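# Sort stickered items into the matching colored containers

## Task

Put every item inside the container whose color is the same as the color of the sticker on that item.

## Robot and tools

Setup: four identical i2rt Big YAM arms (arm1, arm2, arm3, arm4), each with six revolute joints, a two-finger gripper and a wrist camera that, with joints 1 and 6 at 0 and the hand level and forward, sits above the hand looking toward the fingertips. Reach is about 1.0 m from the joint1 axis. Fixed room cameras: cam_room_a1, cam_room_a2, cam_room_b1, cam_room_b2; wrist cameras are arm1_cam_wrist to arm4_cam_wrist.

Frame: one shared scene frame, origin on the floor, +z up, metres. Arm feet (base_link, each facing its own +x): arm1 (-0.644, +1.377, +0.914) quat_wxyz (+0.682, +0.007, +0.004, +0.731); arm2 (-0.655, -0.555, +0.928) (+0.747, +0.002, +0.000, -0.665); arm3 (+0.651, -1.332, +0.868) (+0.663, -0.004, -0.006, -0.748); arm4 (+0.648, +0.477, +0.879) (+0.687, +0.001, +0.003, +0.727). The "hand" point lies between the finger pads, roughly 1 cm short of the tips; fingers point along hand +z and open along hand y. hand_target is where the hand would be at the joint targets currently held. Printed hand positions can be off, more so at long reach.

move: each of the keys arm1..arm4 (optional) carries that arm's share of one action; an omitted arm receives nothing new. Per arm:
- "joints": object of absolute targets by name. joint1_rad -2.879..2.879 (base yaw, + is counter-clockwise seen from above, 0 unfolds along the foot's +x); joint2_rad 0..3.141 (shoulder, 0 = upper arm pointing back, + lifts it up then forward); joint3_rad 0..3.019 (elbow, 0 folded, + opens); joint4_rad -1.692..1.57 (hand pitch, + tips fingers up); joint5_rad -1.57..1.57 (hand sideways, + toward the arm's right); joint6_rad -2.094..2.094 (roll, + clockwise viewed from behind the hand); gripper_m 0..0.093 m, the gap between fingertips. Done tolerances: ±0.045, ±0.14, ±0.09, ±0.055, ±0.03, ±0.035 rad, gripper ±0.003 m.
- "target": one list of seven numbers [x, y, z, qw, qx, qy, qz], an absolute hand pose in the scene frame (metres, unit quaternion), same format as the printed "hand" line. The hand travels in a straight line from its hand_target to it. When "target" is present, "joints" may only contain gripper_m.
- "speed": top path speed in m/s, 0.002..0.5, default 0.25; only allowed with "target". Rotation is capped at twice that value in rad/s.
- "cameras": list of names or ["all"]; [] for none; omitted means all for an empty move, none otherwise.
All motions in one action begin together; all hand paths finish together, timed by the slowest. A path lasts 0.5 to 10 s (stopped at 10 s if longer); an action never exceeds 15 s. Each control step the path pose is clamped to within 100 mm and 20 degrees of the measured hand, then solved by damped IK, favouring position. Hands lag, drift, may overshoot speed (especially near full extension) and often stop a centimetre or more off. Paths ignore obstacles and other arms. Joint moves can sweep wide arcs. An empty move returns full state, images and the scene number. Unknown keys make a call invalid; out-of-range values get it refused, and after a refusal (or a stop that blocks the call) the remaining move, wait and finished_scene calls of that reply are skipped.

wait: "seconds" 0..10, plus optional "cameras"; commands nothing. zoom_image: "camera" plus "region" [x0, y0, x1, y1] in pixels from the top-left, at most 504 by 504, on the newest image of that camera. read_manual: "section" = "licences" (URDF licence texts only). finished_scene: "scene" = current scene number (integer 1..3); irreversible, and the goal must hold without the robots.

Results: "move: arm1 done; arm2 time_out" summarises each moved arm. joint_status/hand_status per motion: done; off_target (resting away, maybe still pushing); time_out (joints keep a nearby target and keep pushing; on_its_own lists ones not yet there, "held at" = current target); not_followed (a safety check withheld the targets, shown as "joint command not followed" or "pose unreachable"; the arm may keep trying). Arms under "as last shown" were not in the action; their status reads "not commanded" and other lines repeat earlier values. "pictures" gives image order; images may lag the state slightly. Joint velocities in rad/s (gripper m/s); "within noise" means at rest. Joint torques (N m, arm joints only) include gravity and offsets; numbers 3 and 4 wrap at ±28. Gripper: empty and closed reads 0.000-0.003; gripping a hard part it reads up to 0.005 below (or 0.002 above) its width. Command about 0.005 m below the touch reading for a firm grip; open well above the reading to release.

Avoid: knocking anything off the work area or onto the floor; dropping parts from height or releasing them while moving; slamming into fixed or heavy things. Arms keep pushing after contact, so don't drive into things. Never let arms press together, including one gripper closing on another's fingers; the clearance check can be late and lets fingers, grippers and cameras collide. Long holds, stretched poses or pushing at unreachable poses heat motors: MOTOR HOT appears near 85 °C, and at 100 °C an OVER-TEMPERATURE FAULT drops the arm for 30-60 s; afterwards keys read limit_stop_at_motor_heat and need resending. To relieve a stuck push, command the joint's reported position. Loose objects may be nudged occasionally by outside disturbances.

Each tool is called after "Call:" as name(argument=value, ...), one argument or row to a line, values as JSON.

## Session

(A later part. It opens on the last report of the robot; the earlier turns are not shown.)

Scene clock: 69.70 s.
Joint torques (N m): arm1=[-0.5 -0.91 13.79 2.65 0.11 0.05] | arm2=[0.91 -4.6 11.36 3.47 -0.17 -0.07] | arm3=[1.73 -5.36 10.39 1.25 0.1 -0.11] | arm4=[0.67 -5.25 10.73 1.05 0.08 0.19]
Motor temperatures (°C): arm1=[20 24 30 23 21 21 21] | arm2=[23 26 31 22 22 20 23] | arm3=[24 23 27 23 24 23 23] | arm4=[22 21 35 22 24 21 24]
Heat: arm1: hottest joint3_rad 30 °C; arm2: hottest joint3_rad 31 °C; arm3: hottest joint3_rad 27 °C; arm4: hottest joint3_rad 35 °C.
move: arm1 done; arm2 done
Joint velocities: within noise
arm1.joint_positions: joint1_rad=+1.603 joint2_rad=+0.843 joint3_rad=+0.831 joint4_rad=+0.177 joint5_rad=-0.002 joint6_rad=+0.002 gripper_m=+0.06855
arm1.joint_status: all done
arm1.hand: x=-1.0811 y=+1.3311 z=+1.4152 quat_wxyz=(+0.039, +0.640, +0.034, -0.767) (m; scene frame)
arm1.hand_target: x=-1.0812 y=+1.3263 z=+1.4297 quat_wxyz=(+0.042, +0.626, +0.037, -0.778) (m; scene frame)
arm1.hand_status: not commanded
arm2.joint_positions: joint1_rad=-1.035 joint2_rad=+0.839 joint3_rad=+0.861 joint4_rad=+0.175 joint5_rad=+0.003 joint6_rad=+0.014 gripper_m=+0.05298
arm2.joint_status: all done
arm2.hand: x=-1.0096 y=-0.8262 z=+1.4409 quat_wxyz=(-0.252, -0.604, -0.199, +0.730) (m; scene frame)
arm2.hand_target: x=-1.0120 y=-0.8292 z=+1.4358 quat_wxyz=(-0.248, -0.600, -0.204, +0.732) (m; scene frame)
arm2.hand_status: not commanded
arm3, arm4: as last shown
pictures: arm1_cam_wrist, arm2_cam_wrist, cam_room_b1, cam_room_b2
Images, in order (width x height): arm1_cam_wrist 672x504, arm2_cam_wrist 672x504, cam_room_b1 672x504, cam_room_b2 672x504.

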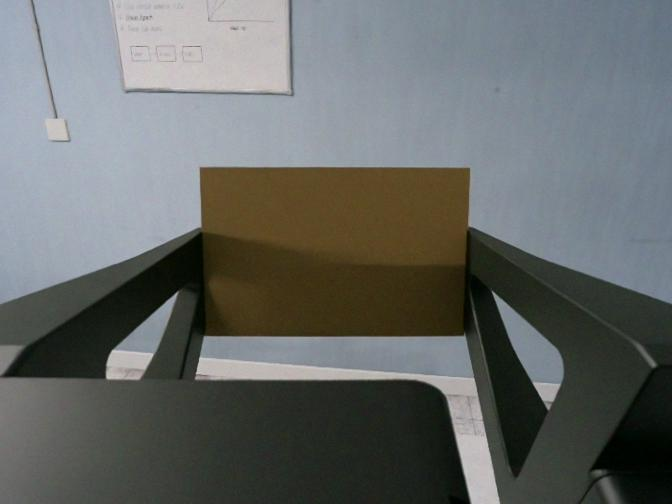

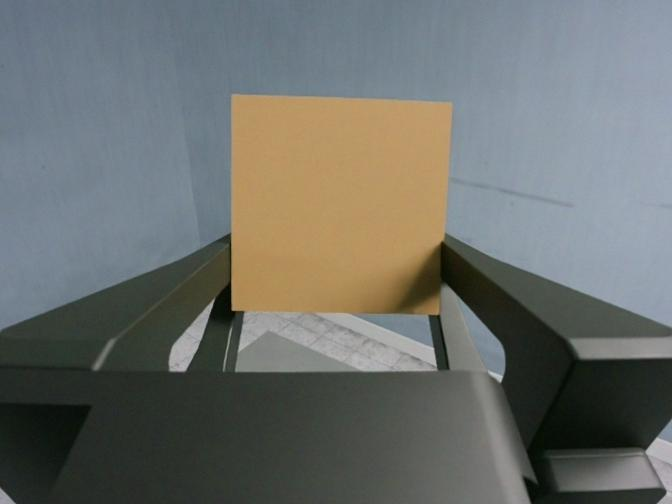

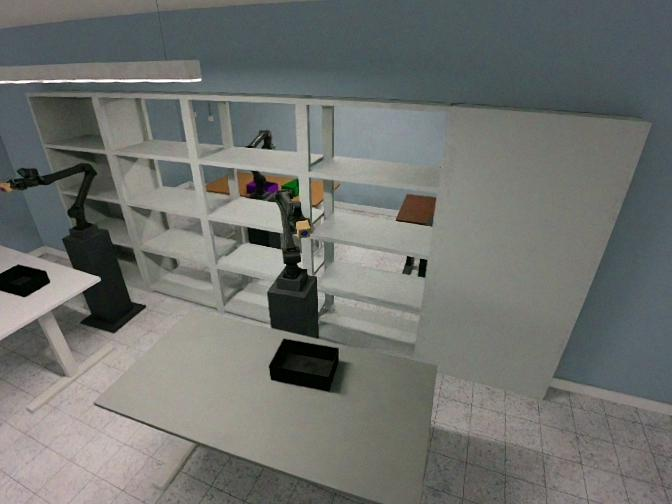

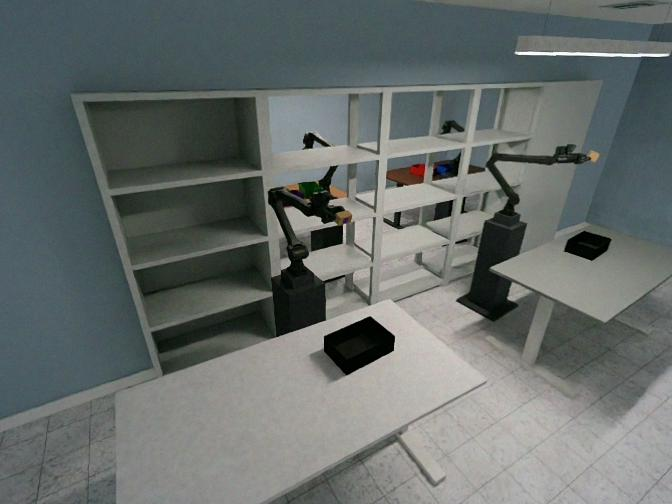

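Call:
move(
  arm1={"joints":{"joint4_rad":-1.03}},
  arm2={"joints":{"joint4_rad":-1.03}},
)

Call:
move(
  arm1={"joints":{"joint1_rad":-2.25}},
  arm2={"joints":{"joint1_rad":0.92}},
)

Call:
move(
  arm1={"target":[-0.31,1.145,1.095,0.247,0.291,0.921,-0.078],"speed":0.2},
  arm2={"target":[-0.31,-0.757,1.09,0.25,0.253,0.932,-0.068],"speed":0.2},
  arm3={"joints":{"joint2_rad":0.87,"joint3_rad":0.85,"joint4_rad":-1.03}},
  arm4={"joints":{"joint2_rad":0.87,"joint3_rad":0.85,"joint4_rad":-1.03}},
)

Call:
move(
  arm1={"target":[-0.10,0.995,1.09,0.247,0.291,0.921,-0.078],"speed":0.1},
  arm2={"target":[-0.10,-0.88,1.085,0.25,0.253,0.932,-0.068],"speed":0.1},
  cameras=["arm1_cam_wrist","arm2_cam_wrist"],
)

Scene clock: 85.47 s.
Joint torques (N m): arm1=[-0.73 -0.67 13.24 1.05 0.08 -0.01] | arm2=[0.73 -4.07 11.1 1.35 -0.19 -0.08] | arm3=[1.85 -5.36 10.41 1.24 0.09 -0.1] | arm4=[0.62 -5.36 10.65 1.05 0.07 0.17]
Motor temperatures (°C): arm1=[20 24 31 23 21 21 22] | arm2=[23 25 31 22 22 20 24] | arm3=[24 23 28 23 24 23 23] | arm4=[22 21 36 22 24 21 24]
Heat: arm1: hottest joint3_rad 31 °C; arm2: hottest joint3_rad 31 °C; arm3: hottest joint3_rad 28 °C; arm4: hottest joint3_rad 36 °C.
move: arm1 done; arm2 done
Joint velocities: within noise
arm1.joint_positions: joint1_rad=+1.603 joint2_rad=+0.845 joint3_rad=+0.831 joint4_rad=-1.022 joint5_rad=-0.002 joint6_rad=+0.002 gripper_m=+0.06855
arm1.joint_status: all done
arm1.hand: x=-0.9678 y=+1.3436 z=+1.1591 quat_wxyz=(+0.013, +0.961, +0.048, -0.271) (m; scene frame)
arm1.hand_target: x=-0.9703 y=+1.3399 z=+1.1663 quat_wxyz=(+0.013, +0.960, +0.054, -0.274) (m; scene frame)
arm1.hand_status: not commanded
arm2.joint_positions: joint1_rad=-1.035 joint2_rad=+0.840 joint3_rad=+0.857 joint4_rad=-1.019 joint5_rad=+0.003 joint6_rad=+0.014 gripper_m=+0.05298
arm2.joint_status: all done
arm2.hand: x=-0.9224 y=-0.7590 z=+1.1824 quat_wxyz=(-0.089, -0.912, -0.301, +0.264) (m; scene frame)
arm2.hand_target: x=-0.9197 y=-0.7580 z=+1.1741 quat_wxyz=(-0.085, -0.913, -0.310, +0.251) (m; scene frame)
arm2.hand_status: not commanded
arm3.joint_positions: joint1_rad=+1.491 joint2_rad=+0.908 joint3_rad=+1.188 joint4_rad=-1.356 joint5_rad=-0.001 joint6_rad=+0.006 gripper_m=+0.09398
arm3.joint_status: not commanded
arm3.hand: x=+0.9711 y=-1.3919 z=+1.2268 quat_wxyz=(-0.245, -0.098, -0.964, +0.030) (m; scene frame)
arm3.hand_target: x=+0.9723 y=-1.3895 z=+1.2358 quat_wxyz=(-0.257, -0.091, -0.962, +0.031) (m; scene frame)
arm3.hand_status: not commanded
arm4.joint_positions: joint1_rad=-1.499 joint2_rad=+0.908 joint3_rad=+1.173 joint4_rad=-1.359 joint5_rad=+0.001 joint6_rad=-0.013 gripper_m=+0.09398
arm4.joint_status: not commanded
arm4.hand: x=+0.9719 y=+0.5195 z=+1.2280 quat_wxyz=(-0.233, +0.069, -0.970, -0.012) (m; scene frame)
arm4.hand_target: x=+0.9750 y=+0.5197 z=+1.2445 quat_wxyz=(-0.254, +0.062, -0.965, -0.015) (m; scene frame)
arm4.hand_status: not commanded
pictures: none

Scene clock: 88.07 s.
Joint torques (N m): arm1=[-2.08 -1.79 13.14 0.96 -0.01 0.07] | arm2=[0.91 -4.19 11.11 1.39 0.08 -0.05] | arm3=[1.85 -5.3 10.39 1.24 0.1 -0.11] | arm4=[0.38 -5.66 10.7 1.07 0.06 0.17]
Motor temperatures (°C): arm1=[20 24 31 23 21 21 22] | arm2=[23 25 31 22 22 20 24] | arm3=[24 23 28 23 24 23 23] | arm4=[22 21 37 22 24 21 24]
Heat: arm1: hottest joint3_rad 31 °C; arm2: hottest joint3_rad 31 °C; arm3: hottest joint3_rad 28 °C; arm4: hottest joint3_rad 37 °C.
move: arm1 done; arm2 done
Joint velocities: within noise
arm1.joint_positions: joint1_rad=-2.245 joint2_rad=+0.852 joint3_rad=+0.831 joint4_rad=-1.022 joint5_rad=+0.002 joint6_rad=+0.001 gripper_m=+0.06859
arm1.joint_status: all done
arm1.hand: x=-0.3690 y=+1.1879 z=+1.1472 quat_wxyz=(-0.241, -0.289, -0.923, +0.080) (m; scene frame)
arm1.hand_target: x=-0.3677 y=+1.1856 z=+1.1564 quat_wxyz=(-0.247, -0.289, -0.921, +0.081) (m; scene frame)
arm1.hand_status: not commanded
arm2.joint_positions: joint1_rad=+0.918 joint2_rad=+0.843 joint3_rad=+0.857 joint4_rad=-1.019 joint5_rad=-0.002 joint6_rad=+0.012 gripper_m=+0.05304
arm2.joint_status: all done
arm2.hand: x=-0.3671 y=-0.7275 z=+1.1827 quat_wxyz=(-0.271, -0.260, -0.924, +0.070) (m; scene frame)
arm2.hand_target: x=-0.3695 y=-0.7256 z=+1.1753 quat_wxyz=(-0.258, -0.255, -0.929, +0.069) (m; scene frame)
arm2.hand_status: not commanded
arm3, arm4: as last shown
pictures: none

Scene clock: 89.23 s.
Joint torques (N m): arm1=[-3.6 -5.01 11.66 1.77 -0.04 0.08] | arm2=[1.44 -8.12 10.51 2.62 0.16 -0.01] | arm3=[1.85 -4.31 9.85 1.59 0.09 -0.11] | arm4=[0.09 -3.9 9.99 1.32 0.1 0.12]
Motor temperatures (°C): arm1=[20 24 31 23 21 21 22] | arm2=[23 25 31 22 22 20 24] | arm3=[24 23 28 23 24 23 23] | arm4=[22 21 36 22 24 21 24]
Heat: arm1: hottest joint3_rad 31 °C; arm2: hottest joint3_rad 31 °C; arm3: hottest joint3_rad 28 °C; arm4: hottest joint3_rad 36 °C.
move: arm1 done; arm2 done; arm3 done; arm4 done
Joint velocities: within noise
arm1.joint_positions: joint1_rad=-2.245 joint2_rad=+1.096 joint3_rad=+0.825 joint4_rad=-0.791 joint5_rad=-0.004 joint6_rad=+0.001 gripper_m=+0.06859
arm1.joint_status: not commanded
arm1.hand: x=-0.3137 y=+1.1504 z=+1.0879 quat_wxyz=(-0.233, -0.289, -0.926, +0.074) (m; scene frame)
arm1.hand_target: x=-0.3102 y=+1.1451 z=+1.0950 quat_wxyz=(-0.247, -0.291, -0.921, +0.078) (m; scene frame)
arm1.hand_status: done (0.010 m and 1.7 deg from the pose sent, 0.090 m and 0.8 deg at the start)
arm2.joint_positions: joint1_rad=+0.921 joint2_rad=+1.107 joint3_rad=+0.788 joint4_rad=-0.739 joint5_rad=+0.003 joint6_rad=+0.012 gripper_m=+0.05304
arm2.joint_status: not commanded
arm2.hand: x=-0.3137 y=-0.7585 z=+1.0917 quat_wxyz=(-0.245, -0.261, -0.931, +0.065) (m; scene frame)
arm2.hand_target: x=-0.3101 y=-0.7570 z=+1.0900 quat_wxyz=(-0.250, -0.253, -0.932, +0.068) (m; scene frame)
arm2.hand_status: done (0.004 m and 1.1 deg from the pose sent, 0.113 m and 2.7 deg at the start)
arm3.joint_positions: joint1_rad=+1.491 joint2_rad=+0.872 joint3_rad=+0.848 joint4_rad=-1.044 joint5_rad=-0.001 joint6_rad=+0.006 gripper_m=+0.09398
arm3.joint_status: all done
arm3.hand: x=+0.9754 y=-1.3944 z=+1.1063 quat_wxyz=(-0.249, -0.098, -0.963, +0.030) (m; scene frame)
arm3.hand_target: x=+0.9794 y=-1.3925 z=+1.1099 quat_wxyz=(-0.258, -0.091, -0.961, +0.031) (m; scene frame)
arm3.hand_status: not commanded
arm4.joint_positions: joint1_rad=-1.499 joint2_rad=+0.866 joint3_rad=+0.839 joint4_rad=-1.047 joint5_rad=+0.001 joint6_rad=-0.013 gripper_m=+0.09398
arm4.joint_status: all done
arm4.hand: x=+0.9746 y=+0.5195 z=+1.1119 quat_wxyz=(-0.243, +0.069, -0.968, -0.012) (m; scene frame)
arm4.hand_target: x=+0.9813 y=+0.5201 z=+1.1186 quat_wxyz=(-0.255, +0.062, -0.965, -0.015) (m; scene frame)
arm4.hand_status: not commanded
pictures: none

Scene clock: 92.40 s.
Joint torques (N m): arm1=[-2.73 -13.92 16.83 0.79 -0.05 0] | arm2=[1.38 -16.32 16.18 1.24 0.1 -0.03] | arm3=[1.9 -4.48 9.87 1.63 0.09 -0.11] | arm4=[0.62 -4.42 9.94 1.36 0.07 0.16]
Motor temperatures (°C): arm1=[20 24 32 23 21 21 22] | arm2=[23 25 32 22 22 20 24] | arm3=[24 23 28 23 24 23 23] | arm4=[22 21 36 22 24 21 24]
Heat: arm1: hottest joint3_rad 32 °C; arm2: hottest joint3_rad 32 °C; arm3: hottest joint3_rad 28 °C; arm4: hottest joint3_rad 36 °C.
move: arm1 off_target; arm2 off_target
Joint velocities: within noise
arm1.joint_positions: joint1_rad=-2.245 joint2_rad=+1.756 joint3_rad=+1.461 joint4_rad=-0.784 joint5_rad=-0.006 joint6_rad=+0.001 gripper_m=+0.06859
arm1.joint_status: not commanded
arm1.hand: x=-0.1141 y=+1.0123 z=+1.0653 quat_wxyz=(-0.225, -0.289, -0.928, +0.071) (m; scene frame)
arm1.hand_target: x=-0.1016 y=+0.9960 z=+1.0902 quat_wxyz=(-0.247, -0.291, -0.921, +0.078) (m; scene frame)
arm1.hand_status: off_target (0.033 m and 2.7 deg from the pose sent, 0.264 m and 1.7 deg at the start)
arm2.joint_positions: joint1_rad=+0.921 joint2_rad=+1.722 joint3_rad=+1.363 joint4_rad=-0.714 joint5_rad=+0.003 joint6_rad=+0.012 gripper_m=+0.05304
arm2.joint_status: not commanded
arm2.hand: x=-0.1200 y=-0.8726 z=+1.0709 quat_wxyz=(-0.238, -0.262, -0.933, +0.063) (m; scene frame)
arm2.hand_target: x=-0.1012 y=-0.8794 z=+1.0853 quat_wxyz=(-0.251, -0.253, -0.932, +0.068) (m; scene frame)
arm2.hand_status: off_target (0.026 m and 1.8 deg from the pose sent, 0.246 m and 1.1 deg at the start)
arm3, arm4: as last shown
pictures: arm1_cam_wrist, arm2_cam_wrist
Images, in order (width x height): arm1_cam_wrist 672x504, arm2_cam_wrist 672x504.

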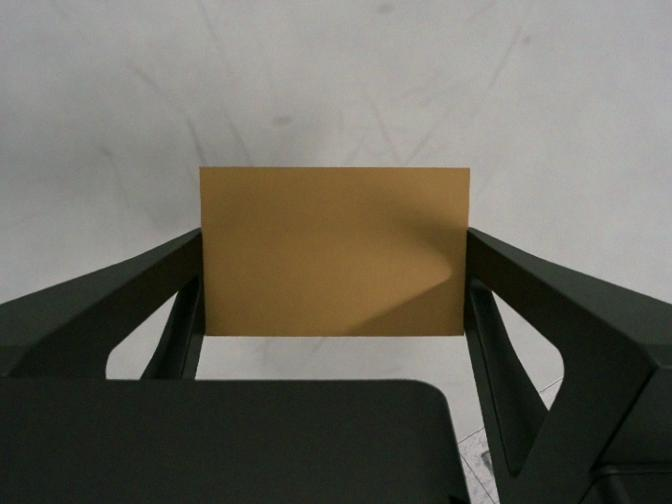

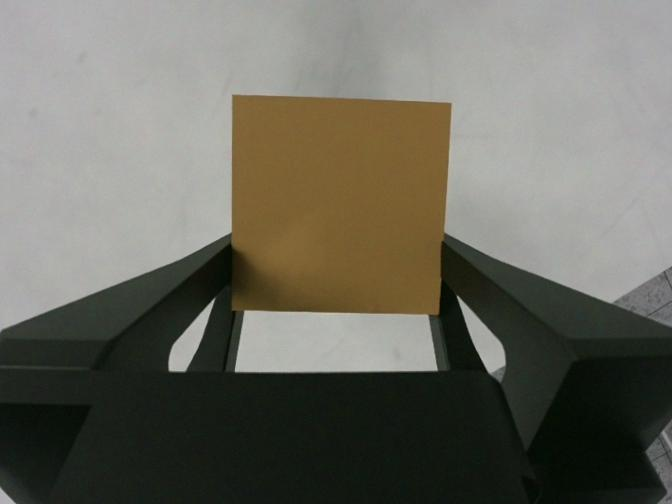

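Call:
move(
  arm1={"target":[0.015,0.912,1.085,0.247,0.291,0.921,-0.078],"speed":0.1},
  arm2={"target":[0.015,-0.948,1.075,0.25,0.253,0.932,-0.068],"speed":0.1},
  arm3={"joints":{"joint1_rad":-1.98}},
  arm4={"joints":{"joint1_rad":0.90}},
)

Call:
move(
  arm1={"target":[0.015,0.912,1.015,0.247,0.291,0.921,-0.078],"speed":0.07},
  arm2={"target":[0.015,-0.948,1.015,0.25,0.253,0.932,-0.068],"speed":0.07},
)

Call:
move(
  arm1={"target":[0.012,0.912,0.99,0.247,0.291,0.921,-0.078],"speed":0.06},
  arm2={"target":[0.012,-0.947,0.99,0.25,0.253,0.932,-0.068],"speed":0.06},
  cameras=["arm1_cam_wrist","arm2_cam_wrist","cam_room_a1","cam_room_a2"],
)

Call:
zoom_image(
  camera="cam_room_a2",
  region=[340, 120, 460, 220],
)

Call:
zoom_image(
  camera="cam_room_a1",
  region=[270, 130, 410, 240],
)

Scene clock: 101.97 s.
Joint torques (N m): arm1=[-2.96 -18.96 17.66 0.91 -0.06 -0.05] | arm2=[1.26 -21.66 17.09 1.22 0.07 -0.05] | arm3=[0.67 -4.89 9.85 1.1 -0.07 -0.1] | arm4=[0.97 -4.54 9.96 1.16 0.14 0.14]
Motor temperatures (°C): arm1=[20 25 34 23 21 21 22] | arm2=[23 25 34 22 22 20 24] | arm3=[24 23 29 23 24 23 23] | arm4=[22 21 35 22 24 21 24]
Heat: arm1: hottest joint3_rad 34 °C; arm2: hottest joint3_rad 34 °C; arm3: hottest joint3_rad 29 °C; arm4: hottest joint3_rad 35 °C.
move: arm1 off_target; arm2 off_target; arm3 done; arm4 done
Joint velocities: within noise
arm1.joint_positions: joint1_rad=-2.245 joint2_rad=+2.163 joint3_rad=+2.082 joint4_rad=-1.000 joint5_rad=-0.007 joint6_rad=+0.001 gripper_m=+0.06859
arm1.joint_status: not commanded
arm1.hand: x=+0.0059 y=+0.9294 z=+1.0597 quat_wxyz=(-0.225, -0.289, -0.928, +0.070) (m; scene frame)
arm1.hand_target: x=+0.0133 y=+0.9132 z=+1.0853 quat_wxyz=(-0.248, -0.291, -0.921, +0.078) (m; scene frame)
arm1.hand_status: off_target (0.032 m and 2.8 deg from the pose sent, 0.165 m and 2.7 deg at the start)
arm2.joint_positions: joint1_rad=+0.921 joint2_rad=+2.076 joint3_rad=+1.880 joint4_rad=-0.875 joint5_rad=+0.003 joint6_rad=+0.012 gripper_m=+0.05304
arm2.joint_status: not commanded
arm2.hand: x=-0.0030 y=-0.9416 z=+1.0649 quat_wxyz=(-0.239, -0.261, -0.933, +0.063) (m; scene frame)
arm2.hand_target: x=+0.0138 y=-0.9474 z=+1.0750 quat_wxyz=(-0.251, -0.253, -0.932, +0.068) (m; scene frame)
arm2.hand_status: off_target (0.022 m and 1.7 deg from the pose sent, 0.155 m and 1.8 deg at the start)
arm3.joint_positions: joint1_rad=-1.971 joint2_rad=+0.872 joint3_rad=+0.848 joint4_rad=-1.033 joint5_rad=+0.002 joint6_rad=+0.005 gripper_m=+0.09402
arm3.joint_status: all done
arm3.hand: x=+0.3614 y=-1.1615 z=+1.1038 quat_wxyz=(+0.059, -0.934, +0.253, +0.243) (m; scene frame)
arm3.hand_target: x=+0.3619 y=-1.1586 z=+1.1059 quat_wxyz=(+0.061, -0.933, +0.255, +0.246) (m; scene frame)
arm3.hand_status: not commanded
arm4.joint_positions: joint1_rad=+0.899 joint2_rad=+0.866 joint3_rad=+0.839 joint4_rad=-1.039 joint5_rad=-0.001 joint6_rad=-0.011 gripper_m=+0.09401
arm4.joint_status: all done
arm4.hand: x=+0.3798 y=+0.6688 z=+1.1152 quat_wxyz=(-0.074, +0.924, -0.289, -0.239) (m; scene frame)
arm4.hand_target: x=+0.3757 y=+0.6716 z=+1.1209 quat_wxyz=(-0.076, +0.921, -0.293, -0.247) (m; scene frame)
arm4.hand_status: not commanded
pictures: none

Scene clock: 103.53 s.
Joint torques (N m): arm1=[-2.37 -18.49 10.93 1.91 0.02 -0.03] | arm2=[1.2 -22.24 10.51 2.62 0.04 -0.06] | arm3=[0.62 -4.84 9.84 1.14 -0.06 -0.11] | arm4=[1.03 -4.42 10.07 1.2 0.14 0.16]
Motor temperatures (°C): arm1=[20 25 34 23 21 21 22] | arm2=[23 25 34 22 22 20 24] | arm3=[24 23 29 23 24 23 23] | arm4=[22 21 35 22 24 21 24]
Heat: arm1: hottest joint3_rad 34 °C; arm2: hottest joint3_rad 34 °C; arm3: hottest joint3_rad 29 °C; arm4: hottest joint3_rad 35 °C.
move: arm1 off_target; arm2 off_target
Joint velocities: within noise
arm1.joint_positions: joint1_rad=-2.247 joint2_rad=+2.187 joint3_rad=+2.030 joint4_rad=-0.867 joint5_rad=-0.008 joint6_rad=+0.002 gripper_m=+0.06859
arm1.joint_status: not commanded
arm1.hand: x=+0.0174 y=+0.9195 z=+1.0309 quat_wxyz=(-0.251, -0.288, -0.921, +0.078) (m; scene frame)
arm1.hand_target: x=+0.0147 y=+0.9123 z=+1.0151 quat_wxyz=(-0.247, -0.291, -0.921, +0.078) (m; scene frame)
arm1.hand_status: off_target (0.018 m and 0.6 deg from the pose sent, 0.049 m and 2.8 deg at the start)
arm2.joint_positions: joint1_rad=+0.921 joint2_rad=+2.115 joint3_rad=+1.869 joint4_rad=-0.778 joint5_rad=+0.003 joint6_rad=+0.012 gripper_m=+0.05304
arm2.joint_status: not commanded
arm2.hand: x=+0.0121 y=-0.9505 z=+1.0425 quat_wxyz=(-0.261, -0.260, -0.927, +0.069) (m; scene frame)
arm2.hand_target: x=+0.0141 y=-0.9476 z=+1.0154 quat_wxyz=(-0.250, -0.253, -0.932, +0.068) (m; scene frame)
arm2.hand_status: off_target (0.028 m and 1.6 deg from the pose sent, 0.053 m and 1.7 deg at the start)
arm3, arm4: as last shown
pictures: none

Scene clock: 104.50 s.
Joint torques (N m): arm1=[-3.43 -18.02 8.73 1.58 0.05 -0.04] | arm2=[1.14 -21.01 8.39 2.45 -0.02 -0.04] | arm3=[0.67 -4.84 9.87 1.09 -0.06 -0.11] | arm4=[0.67 -4.25 9.99 1.09 0.12 0.15]
Motor temperatures (°C): arm1=[20 25 34 23 21 21 22] | arm2=[23 25 34 22 22 20 24] | arm3=[24 23 29 23 24 23 23] | arm4=[22 21 35 22 24 21 24]
Heat: arm1: hottest joint3_rad 34 °C; arm2: hottest joint3_rad 34 °C; arm3: hottest joint3_rad 29 °C; arm4: hottest joint3_rad 35 °C.
move: arm1 off_target; arm2 off_target
Joint velocities: within noise
arm1.joint_positions: joint1_rad=-2.248 joint2_rad=+2.182 joint3_rad=+2.002 joint4_rad=-0.804 joint5_rad=-0.010 joint6_rad=+0.002 gripper_m=+0.06859
arm1.joint_status: not commanded
arm1.hand: x=+0.0219 y=+0.9164 z=+1.0289 quat_wxyz=(-0.270, -0.286, -0.916, +0.083) (m; scene frame)
arm1.hand_target: x=+0.0110 y=+0.9129 z=+0.9909 quat_wxyz=(-0.247, -0.291, -0.921, +0.078) (m; scene frame)
arm1.hand_status: off_target (0.040 m and 2.8 deg from the pose sent, 0.042 m and 0.6 deg at the start)
arm2.joint_positions: joint1_rad=+0.921 joint2_rad=+2.115 joint3_rad=+1.847 joint4_rad=-0.714 joint5_rad=+0.004 joint6_rad=+0.010 gripper_m=+0.05304
arm2.joint_status: not commanded
arm2.hand: x=+0.0178 y=-0.9539 z=+1.0399 quat_wxyz=(-0.280, -0.258, -0.922, +0.075) (m; scene frame)
arm2.hand_target: x=+0.0101 y=-0.9462 z=+0.9914 quat_wxyz=(-0.250, -0.253, -0.932, +0.068) (m; scene frame)
arm2.hand_status: off_target (0.051 m and 3.8 deg from the pose sent, 0.053 m and 1.6 deg at the start)
arm3, arm4: as last shown
pictures: arm1_cam_wrist, arm2_cam_wrist, cam_room_a1, cam_room_a2
Images, in order (width x height): arm1_cam_wrist 672x504, arm2_cam_wrist 672x504, cam_room_a1 672x504, cam_room_a2 672x504.

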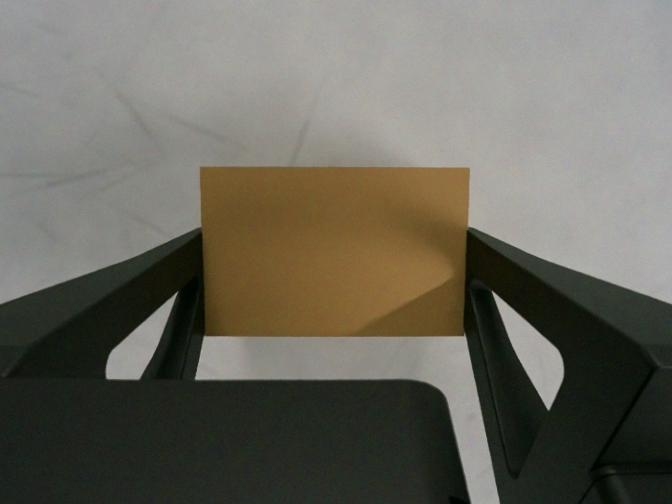

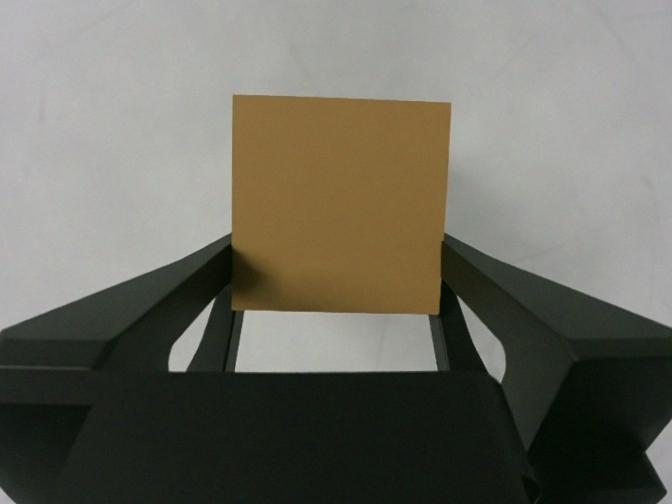

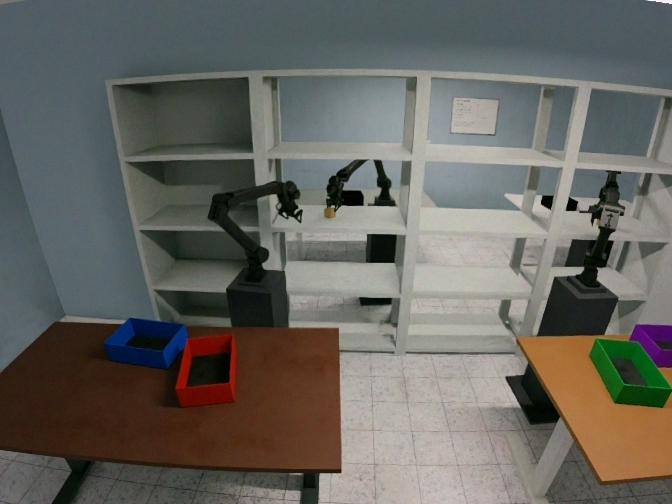

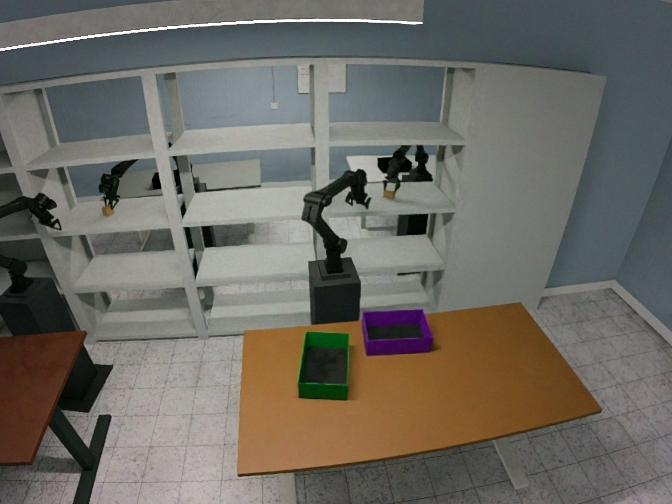

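Scaled by 4.200.

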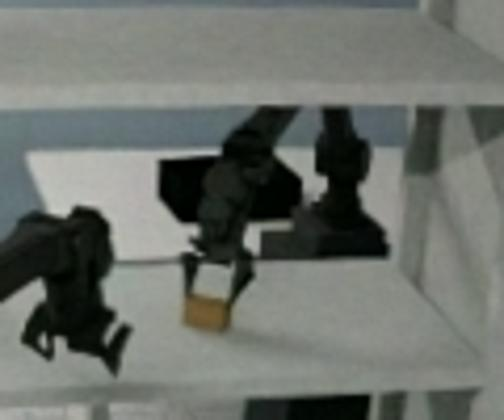

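Scaled by 3.600.

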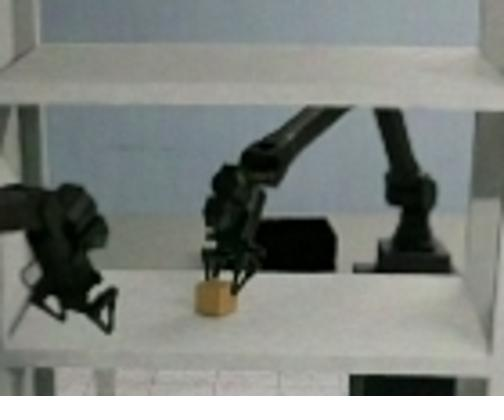

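Call:
move(
  arm1={"target":[0.020,0.915,1.02,0.247,0.291,0.921,-0.078],"speed":0.08},
  arm2={"target":[0.016,-0.952,1.03,0.25,0.253,0.932,-0.068],"speed":0.08},
)

Call:
move(
  arm1={"joints":{"gripper_m":0.093}},
  arm2={"joints":{"gripper_m":0.09}},
)

Call:
move(
  arm1={"target":[-0.19,1.055,1.085,0.247,0.291,0.921,-0.078],"speed":0.17},
  arm2={"target":[-0.19,-0.828,1.09,0.25,0.253,0.932,-0.068],"speed":0.17},
)

Call:
move(
  arm1={"joints":{"joint2_rad":0.8,"joint3_rad":0.8,"joint4_rad":-1.03}},
  arm2={"joints":{"joint2_rad":0.8,"joint3_rad":0.8,"joint4_rad":-1.03}},
)

Call:
move(
  arm3={"target":[0.085,-1.018,1.09,0.069,-0.931,0.249,0.258],"speed":0.15},
  arm4={"target":[0.107,0.88,1.085,0.078,-0.921,0.291,0.247],"speed":0.15},
)

Call:
move(
  arm3={"target":[0.044,-0.993,1.09,0.069,-0.931,0.249,0.258],"speed":0.1},
  arm4={"target":[0.07,0.908,1.085,0.078,-0.921,0.291,0.247],"speed":0.1},
  cameras=["arm3_cam_wrist","arm4_cam_wrist"],
)

Scene clock: 113.87 s.
Joint torques (N m): arm1=[-1.55 -18.14 14.46 0.36 0.15 0.07] | arm2=[0.79 -22.01 14.08 0.65 -0.08 -0.02] | arm3=[0.56 -4.95 9.87 1.1 -0.07 -0.11] | arm4=[1.2 -4.13 9.85 1.05 0.11 0.12]
Motor temperatures (°C): arm1=[20 25 33 23 21 21 22] | arm2=[23 26 33 22 22 20 24] | arm3=[24 23 30 23 24 23 23] | arm4=[22 21 34 22 24 21 24]
Heat: arm1: hottest joint3_rad 33 °C; arm2: hottest joint3_rad 33 °C; arm3: hottest joint3_rad 30 °C; arm4: hottest joint3_rad 34 °C.
move: arm1 off_target; arm2 off_target
Joint velocities: within noise
arm1.joint_positions: joint1_rad=-2.248 joint2_rad=+2.182 joint3_rad=+2.013 joint4_rad=-0.843 joint5_rad=-0.008 joint6_rad=+0.004 gripper_m=+0.06859
arm1.joint_status: not commanded
arm1.hand: x=+0.0176 y=+0.9189 z=+1.0298 quat_wxyz=(-0.257, -0.288, -0.919, +0.079) (m; scene frame)
arm1.hand_target: x=+0.0196 y=+0.9151 z=+1.0201 quat_wxyz=(-0.248, -0.291, -0.921, +0.078) (m; scene frame)
arm1.hand_status: off_target (0.011 m and 1.2 deg from the pose sent, 0.009 m and 2.8 deg at the start)
arm2.joint_positions: joint1_rad=+0.921 joint2_rad=+2.115 joint3_rad=+1.862 joint4_rad=-0.766 joint5_rad=+0.004 joint6_rad=+0.005 gripper_m=+0.05305
arm2.joint_status: not commanded
arm2.hand: x=+0.0122 y=-0.9507 z=+1.0403 quat_wxyz=(-0.263, -0.257, -0.927, +0.071) (m; scene frame)
arm2.hand_target: x=+0.0156 y=-0.9519 z=+1.0299 quat_wxyz=(-0.251, -0.253, -0.932, +0.068) (m; scene frame)
arm2.hand_status: off_target (0.011 m and 1.6 deg from the pose sent, 0.010 m and 3.8 deg at the start)
arm3, arm4: as last shown
pictures: none

Scene clock: 114.53 s.
Joint torques (N m): arm1=[-2.08 -19.9 14.39 0.87 0.09 0] | arm2=[0.91 -22.24 14.01 1.22 -0.08 -0.02] | arm3=[0.67 -4.66 9.85 1.1 -0.06 -0.1] | arm4=[0.79 -4.07 9.96 1.14 0.11 0.17]
Motor temperatures (°C): arm1=[20 25 34 23 21 21 22] | arm2=[23 26 33 22 22 20 24] | arm3=[24 23 30 23 24 23 23] | arm4=[22 21 34 22 24 21 24]
Heat: arm1: hottest joint3_rad 34 °C; arm2: hottest joint3_rad 33 °C; arm3: hottest joint3_rad 30 °C; arm4: hottest joint3_rad 34 °C.
move: arm1 done; arm2 done
Joint velocities: within noise
arm1.joint_positions: joint1_rad=-2.248 joint2_rad=+2.198 joint3_rad=+2.013 joint4_rad=-0.857 joint5_rad=-0.007 joint6_rad=+0.004 gripper_m=+0.09297
arm1.joint_status: all done
arm1.hand: x=+0.0146 y=+0.9207 z=+1.0158 quat_wxyz=(-0.243, -0.290, -0.923, +0.076) (m; scene frame)
arm1.hand_target: x=+0.0196 y=+0.9152 z=+1.0201 quat_wxyz=(-0.248, -0.291, -0.921, +0.078) (m; scene frame)
arm1.hand_status: not commanded
arm2.joint_positions: joint1_rad=+0.921 joint2_rad=+2.116 joint3_rad=+1.862 joint4_rad=-0.781 joint5_rad=+0.004 joint6_rad=+0.005 gripper_m=+0.08993
arm2.joint_status: all done
arm2.hand: x=+0.0096 y=-0.9491 z=+1.0379 quat_wxyz=(-0.256, -0.257, -0.929, +0.069) (m; scene frame)
arm2.hand_target: x=+0.0156 y=-0.9519 z=+1.0301 quat_wxyz=(-0.251, -0.253, -0.932, +0.068) (m; scene frame)
arm2.hand_status: not commanded
arm3, arm4: as last shown
pictures: none

Scene clock: 116.60 s.
Joint torques (N m): arm1=[-3.08 -11.34 10.92 1.58 -0.03 -0.05] | arm2=[1.26 -14.92 9.87 2.06 0.04 0.03] | arm3=[0.67 -4.95 9.85 1.11 -0.05 -0.11] | arm4=[0.97 -4.13 9.96 1.11 0.1 0.12]
Motor temperatures (°C): arm1=[20 25 34 23 21 21 22] | arm2=[23 26 33 22 22 20 24] | arm3=[24 23 30 23 24 23 23] | arm4=[22 21 34 22 24 21 24]
Heat: arm1: hottest joint3_rad 34 °C; arm2: hottest joint3_rad 33 °C; arm3: hottest joint3_rad 30 °C; arm4: hottest joint3_rad 34 °C.
move: arm1 done; arm2 done
Joint velocities: within noise
arm1.joint_positions: joint1_rad=-2.250 joint2_rad=+1.512 joint3_rad=+1.180 joint4_rad=-0.718 joint5_rad=-0.009 joint6_rad=+0.002 gripper_m=+0.09297
arm1.joint_status: not commanded
arm1.hand: x=-0.1882 y=+1.0611 z=+1.0789 quat_wxyz=(-0.239, -0.290, -0.924, +0.074) (m; scene frame)
arm1.hand_target: x=-0.1900 y=+1.0551 z=+1.0849 quat_wxyz=(-0.247, -0.291, -0.921, +0.078) (m; scene frame)
arm1.hand_status: done (0.009 m and 1.0 deg from the pose sent, 0.254 m and 0.6 deg at the start)
arm2.joint_positions: joint1_rad=+0.921 joint2_rad=+1.490 joint3_rad=+1.135 joint4_rad=-0.687 joint5_rad=+0.004 joint6_rad=+0.005 gripper_m=+0.08993
arm2.joint_status: not commanded
arm2.hand: x=-0.1889 y=-0.8323 z=+1.0948 quat_wxyz=(-0.252, -0.257, -0.930, +0.068) (m; scene frame)
arm2.hand_target: x=-0.1901 y=-0.8281 z=+1.0901 quat_wxyz=(-0.250, -0.253, -0.932, +0.068) (m; scene frame)
arm2.hand_status: done (0.007 m and 0.6 deg from the pose sent, 0.239 m and 0.8 deg at the start)
arm3, arm4: as last shown
pictures: none

Scene clock: 117.97 s.
Joint torques (N m): arm1=[-2.26 -0.44 11.54 0.98 -0.04 -0.08] | arm2=[1.14 -3.84 10.97 1.33 0.05 0.03] | arm3=[0.67 -4.72 9.85 1.1 -0.06 -0.1] | arm4=[0.85 -4.01 9.95 1.14 0.15 0.14]
Motor temperatures (°C): arm1=[20 25 33 23 21 21 22] | arm2=[23 26 33 22 22 20 24] | arm3=[24 23 30 23 24 23 23] | arm4=[22 21 34 22 24 21 24]
Heat: arm1: hottest joint3_rad 33 °C; arm2: hottest joint3_rad 33 °C; arm3: hottest joint3_rad 30 °C; arm4: hottest joint3_rad 34 °C.
move: arm1 done; arm2 done
Joint velocities: within noise
arm1.joint_positions: joint1_rad=-2.250 joint2_rad=+0.795 joint3_rad=+0.799 joint4_rad=-1.024 joint5_rad=-0.009 joint6_rad=+0.002 gripper_m=+0.09297
arm1.joint_status: all done
arm1.hand: x=-0.3798 y=+1.1958 z=+1.1480 quat_wxyz=(-0.253, -0.289, -0.920, +0.078) (m; scene frame)
arm1.hand_target: x=-0.3822 y=+1.1935 z=+1.1464 quat_wxyz=(-0.248, -0.291, -0.921, +0.078) (m; scene frame)
arm1.hand_status: not commanded
arm2.joint_positions: joint1_rad=+0.921 joint2_rad=+0.795 joint3_rad=+0.809 joint4_rad=-1.018 joint5_rad=+0.004 joint6_rad=+0.005 gripper_m=+0.08993
arm2.joint_status: all done
arm2.hand: x=-0.3803 y=-0.7197 z=+1.1724 quat_wxyz=(-0.270, -0.256, -0.925, +0.073) (m; scene frame)
arm2.hand_target: x=-0.3828 y=-0.7163 z=+1.1650 quat_wxyz=(-0.258, -0.253, -0.930, +0.070) (m; scene frame)
arm2.hand_status: not commanded
arm3, arm4: as last shown
pictures: none

Scene clock: 120.87 s.
Joint torques (N m): arm1=[-2.67 -0.5 11.69 1.03 -0.02 -0.04] | arm2=[1.26 -3.9 10.97 1.33 0.05 0.03] | arm3=[2.61 -17.85 13.93 0.66 0.13 0.02] | arm4=[0.21 -18.67 12.7 0.38 -0.06 -0.08]
Motor temperatures (°C): arm1=[20 25 33 23 21 21 22] | arm2=[23 26 33 22 22 20 24] | arm3=[24 23 30 23 24 23 23] | arm4=[22 21 35 22 24 21 24]
Heat: arm1: hottest joint3_rad 33 °C; arm2: hottest joint3_rad 33 °C; arm3: hottest joint3_rad 30 °C; arm4: hottest joint3_rad 35 °C.
move: arm3 off_target; arm4 off_target
Joint velocities: within noise
arm1, arm2: as last shown
arm3.joint_positions: joint1_rad=-1.960 joint2_rad=+1.687 joint3_rad=+1.489 joint4_rad=-0.861 joint5_rad=+0.021 joint6_rad=+0.011 gripper_m=+0.09402
arm3.joint_status: not commanded
arm3.hand: x=+0.1034 y=-1.0181 z=+1.0704 quat_wxyz=(+0.066, -0.935, +0.253, +0.241) (m; scene frame)
arm3.hand_target: x=+0.0860 y=-1.0187 z=+1.0903 quat_wxyz=(+0.069, -0.931, +0.249, +0.259) (m; scene frame)
arm3.hand_status: off_target (0.027 m and 2.1 deg from the pose sent, 0.312 m and 2.1 deg at the start)
arm4.joint_positions: joint1_rad=+0.882 joint2_rad=+1.778 joint3_rad=+1.575 joint4_rad=-0.866 joint5_rad=-0.005 joint6_rad=-0.013 gripper_m=+0.09401
arm4.joint_status: not commanded
arm4.hand: x=+0.1162 y=+0.8674 z=+1.0728 quat_wxyz=(-0.074, +0.922, -0.295, -0.238) (m; scene frame)
arm4.hand_target: x=+0.1078 y=+0.8796 z=+1.0851 quat_wxyz=(-0.078, +0.921, -0.291, -0.248) (m; scene frame)
arm4.hand_status: off_target (0.020 m and 1.2 deg from the pose sent, 0.346 m and 1.1 deg at the start)
pictures: none

Scene clock: 121.93 s.
Joint torques (N m): arm1=[-3.43 -0.03 11.51 1.01 -0.04 -0.02] | arm2=[1.26 -3.78 10.92 1.32 0.04 0.03] | arm3=[2.26 -19.6 14.19 0.64 0.05 -0.02] | arm4=[-0.15 -20.78 12.98 0.39 -0.07 -0.07]
Motor temperatures (°C): arm1=[20 25 33 23 21 21 22] | arm2=[23 26 33 22 22 20 24] | arm3=[24 23 30 23 24 23 23] | arm4=[22 22 35 22 24 21 24]
Heat: arm1: hottest joint3_rad 33 °C; arm2: hottest joint3_rad 33 °C; arm3: hottest joint3_rad 30 °C; arm4: hottest joint3_rad 35 °C.
move: arm3 off_target; arm4 off_target
Joint velocities: within noise
arm1, arm2: as last shown
arm3.joint_positions: joint1_rad=-1.960 joint2_rad=+1.813 joint3_rad=+1.662 joint4_rad=-0.908 joint5_rad=+0.021 joint6_rad=+0.011 gripper_m=+0.09402
arm3.joint_status: not commanded
arm3.hand: x=+0.0612 y=-0.9945 z=+1.0703 quat_wxyz=(+0.066, -0.935, +0.253, +0.240) (m; scene frame)
arm3.hand_target: x=+0.0451 y=-0.9937 z=+1.0900 quat_wxyz=(+0.069, -0.931, +0.249, +0.258) (m; scene frame)
arm3.hand_status: off_target (0.026 m and 2.1 deg from the pose sent, 0.068 m and 2.1 deg at the start)
arm4.joint_positions: joint1_rad=+0.882 joint2_rad=+1.900 joint3_rad=+1.756 joint4_rad=-0.923 joint5_rad=-0.006 joint6_rad=-0.014 gripper_m=+0.09401
arm4.joint_status: not commanded
arm4.hand: x=+0.0788 y=+0.8951 z=+1.0750 quat_wxyz=(-0.074, +0.922, -0.295, -0.239) (m; scene frame)
arm4.hand_target: x=+0.0708 y=+0.9076 z=+1.0851 quat_wxyz=(-0.078, +0.921, -0.291, -0.248) (m; scene frame)
arm4.hand_status: off_target (0.019 m and 1.1 deg from the pose sent, 0.063 m and 1.2 deg at the start)
pictures: arm3_cam_wrist, arm4_cam_wrist
Images, in order (width x height): arm3_cam_wrist 672x504, arm4_cam_wrist 672x504.

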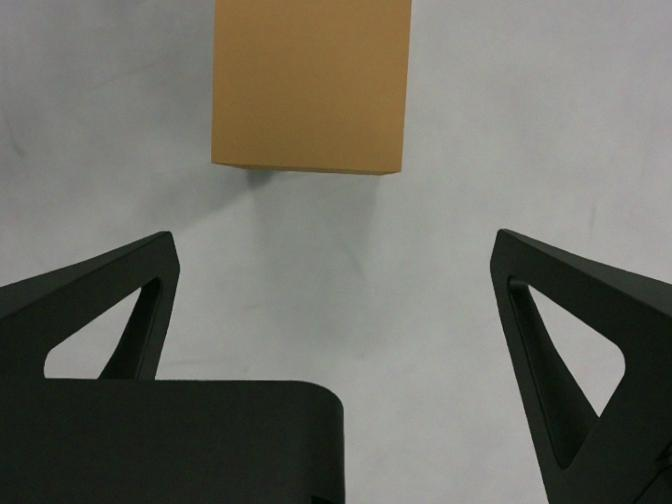

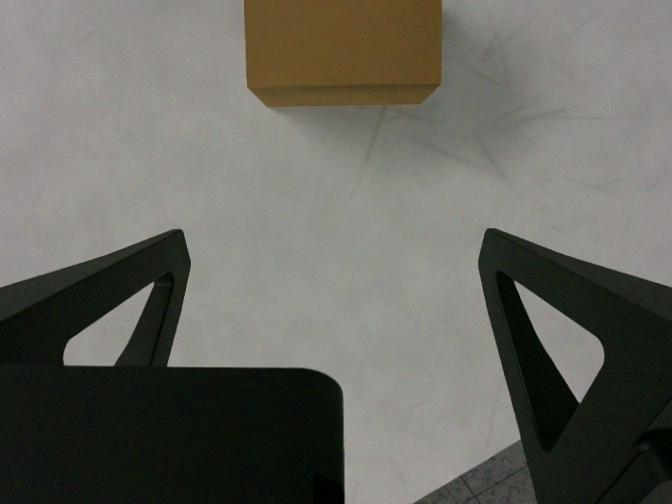

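Call:
move(
  arm3={"target":[0.009,-0.981,1.09,0.069,-0.931,0.249,0.258],"speed":0.1},
  arm4={"target":[0.020,0.945,1.08,0.078,-0.921,0.291,0.247],"speed":0.1},
  cameras=["arm3_cam_wrist","arm4_cam_wrist"],
)

Scene clock: 128.57 s.
Joint torques (N m): arm1=[-2.32 -0.21 11.66 1.05 -0.06 -0.06] | arm2=[1.2 -3.96 10.95 1.36 0.04 0.03] | arm3=[2.49 -21.07 14.35 0.62 0.13 0.02] | arm4=[0.26 -23.82 12.93 0.38 -0.04 -0.08]
Motor temperatures (°C): arm1=[20 25 33 23 21 21 22] | arm2=[23 26 33 22 22 20 24] | arm3=[24 24 31 23 24 23 23] | arm4=[22 22 37 22 24 21 24]
Heat: arm1: hottest joint3_rad 33 °C; arm2: hottest joint3_rad 33 °C; arm3: hottest joint3_rad 31 °C; arm4: hottest joint3_rad 37 °C.
move: arm3 off_target; arm4 off_target
Joint velocities: within noise
arm1, arm2: as last shown
arm3.joint_positions: joint1_rad=-1.953 joint2_rad=+1.911 joint3_rad=+1.812 joint4_rad=-0.956 joint5_rad=+0.024 joint6_rad=+0.015 gripper_m=+0.09402
arm3.joint_status: not commanded
arm3.hand: x=+0.0269 y=-0.9800 z=+1.0734 quat_wxyz=(+0.067, -0.934, +0.252, +0.242) (m; scene frame)
arm3.hand_target: x=+0.0101 y=-0.9818 z=+1.0901 quat_wxyz=(+0.069, -0.931, +0.249, +0.259) (m; scene frame)
arm3.hand_status: off_target (0.024 m and 1.9 deg from the pose sent, 0.057 m and 2.1 deg at the start)
arm4.joint_positions: joint1_rad=+0.882 joint2_rad=+2.090 joint3_rad=+2.048 joint4_rad=-1.023 joint5_rad=-0.006 joint6_rad=-0.014 gripper_m=+0.09401
arm4.joint_status: not commanded
arm4.hand: x=+0.0269 y=+0.9331 z=+1.0733 quat_wxyz=(-0.075, +0.922, -0.295, -0.240) (m; scene frame)
arm4.hand_target: x=+0.0208 y=+0.9446 z=+1.0799 quat_wxyz=(-0.078, +0.921, -0.291, -0.248) (m; scene frame)
arm4.hand_status: off_target (0.015 m and 1.0 deg from the pose sent, 0.077 m and 1.2 deg at the start)
pictures: arm3_cam_wrist, arm4_cam_wrist
Images, in order (width x height): arm3_cam_wrist 672x504, arm4_cam_wrist 672x504.

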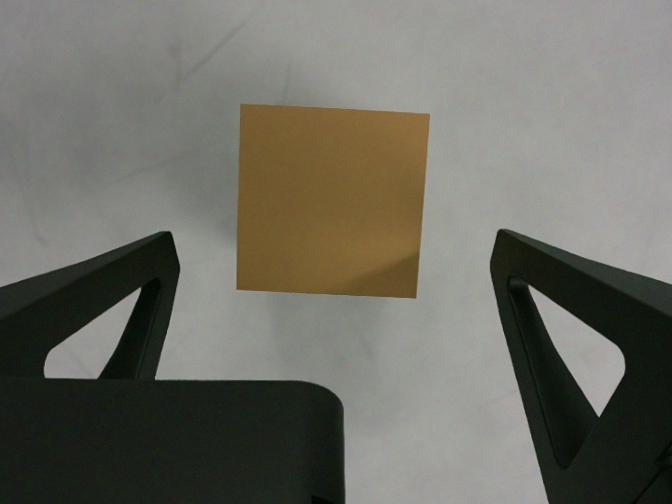

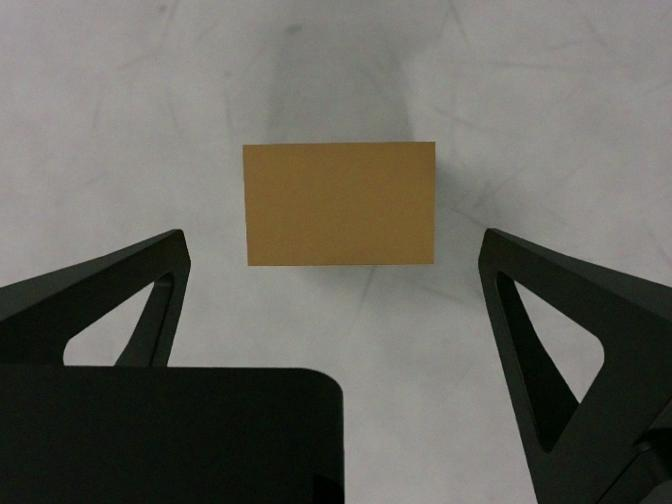

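Call:
move(
  arm3={"target":[0.014,-0.983,1.022,0.069,-0.931,0.249,0.258],"speed":0.08},
  arm4={"target":[0.025,0.941,1.008,0.078,-0.921,0.291,0.247],"speed":0.08},
  cameras=["arm3_cam_wrist","arm4_cam_wrist"],
)

Scene clock: 132.23 s.
Joint torques (N m): arm1=[-2.14 -0.26 11.71 0.9 -0.02 -0.04] | arm2=[1.26 -3.72 10.96 1.32 0.05 0.04] | arm3=[2.37 -21.01 8.98 1.68 0.1 0] | arm4=[0.38 -23.24 9.2 1.36 -0.07 -0.08]
Motor temperatures (°C): arm1=[20 25 33 23 21 21 22] | arm2=[23 25 33 22 22 20 23] | arm3=[24 24 31 23 24 23 23] | arm4=[22 22 37 22 24 21 24]
Heat: arm1: hottest joint3_rad 33 °C; arm2: hottest joint3_rad 33 °C; arm3: hottest joint3_rad 31 °C; arm4: hottest joint3_rad 37 °C.
move: arm3 off_target; arm4 off_target
Joint velocities: within noise
arm1, arm2: as last shown
arm3.joint_positions: joint1_rad=-1.953 joint2_rad=+1.929 joint3_rad=+1.721 joint4_rad=-0.809 joint5_rad=+0.024 joint6_rad=+0.015 gripper_m=+0.09402
arm3.joint_status: not commanded
arm3.hand: x=+0.0203 y=-0.9768 z=+1.0337 quat_wxyz=(+0.071, -0.929, +0.251, +0.260) (m; scene frame)
arm3.hand_target: x=+0.0142 y=-0.9832 z=+1.0222 quat_wxyz=(+0.069, -0.931, +0.249, +0.258) (m; scene frame)
arm3.hand_status: off_target (0.015 m and 0.5 deg from the pose sent, 0.053 m and 1.9 deg at the start)
arm4.joint_positions: joint1_rad=+0.882 joint2_rad=+2.092 joint3_rad=+1.922 joint4_rad=-0.868 joint5_rad=-0.006 joint6_rad=-0.014 gripper_m=+0.09401
arm4.joint_status: not commanded
arm4.hand: x=+0.0259 y=+0.9335 z=+1.0272 quat_wxyz=(-0.079, +0.919, -0.293, -0.252) (m; scene frame)
arm4.hand_target: x=+0.0256 y=+0.9406 z=+1.0083 quat_wxyz=(-0.078, +0.921, -0.291, -0.247) (m; scene frame)
arm4.hand_status: off_target (0.021 m and 0.7 deg from the pose sent, 0.066 m and 1.0 deg at the start)
pictures: arm3_cam_wrist, arm4_cam_wrist
Images, in order (width x height): arm3_cam_wrist 672x504, arm4_cam_wrist 672x504.

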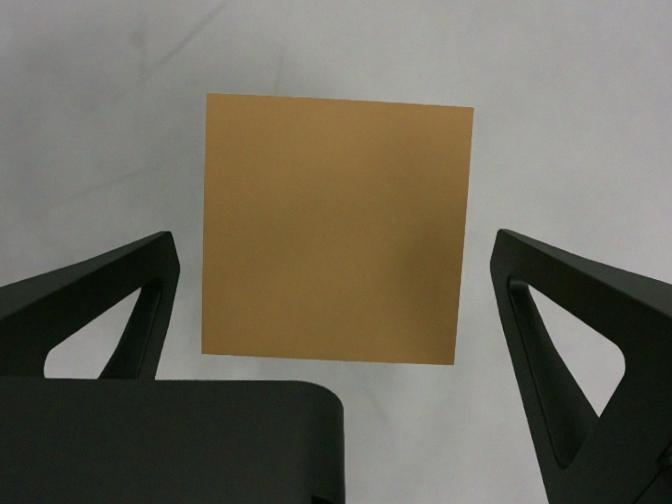

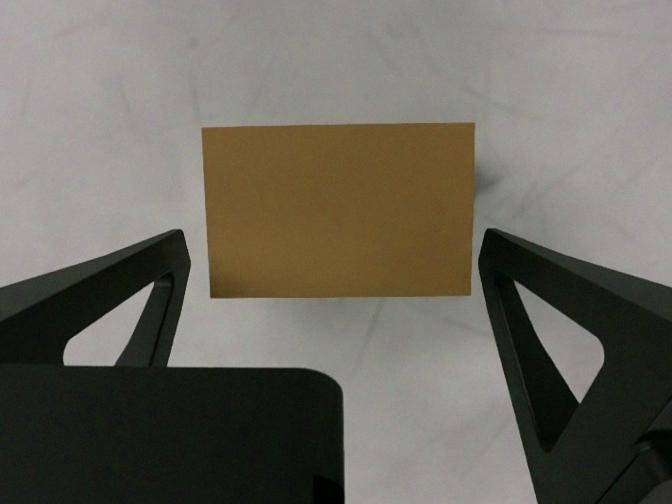

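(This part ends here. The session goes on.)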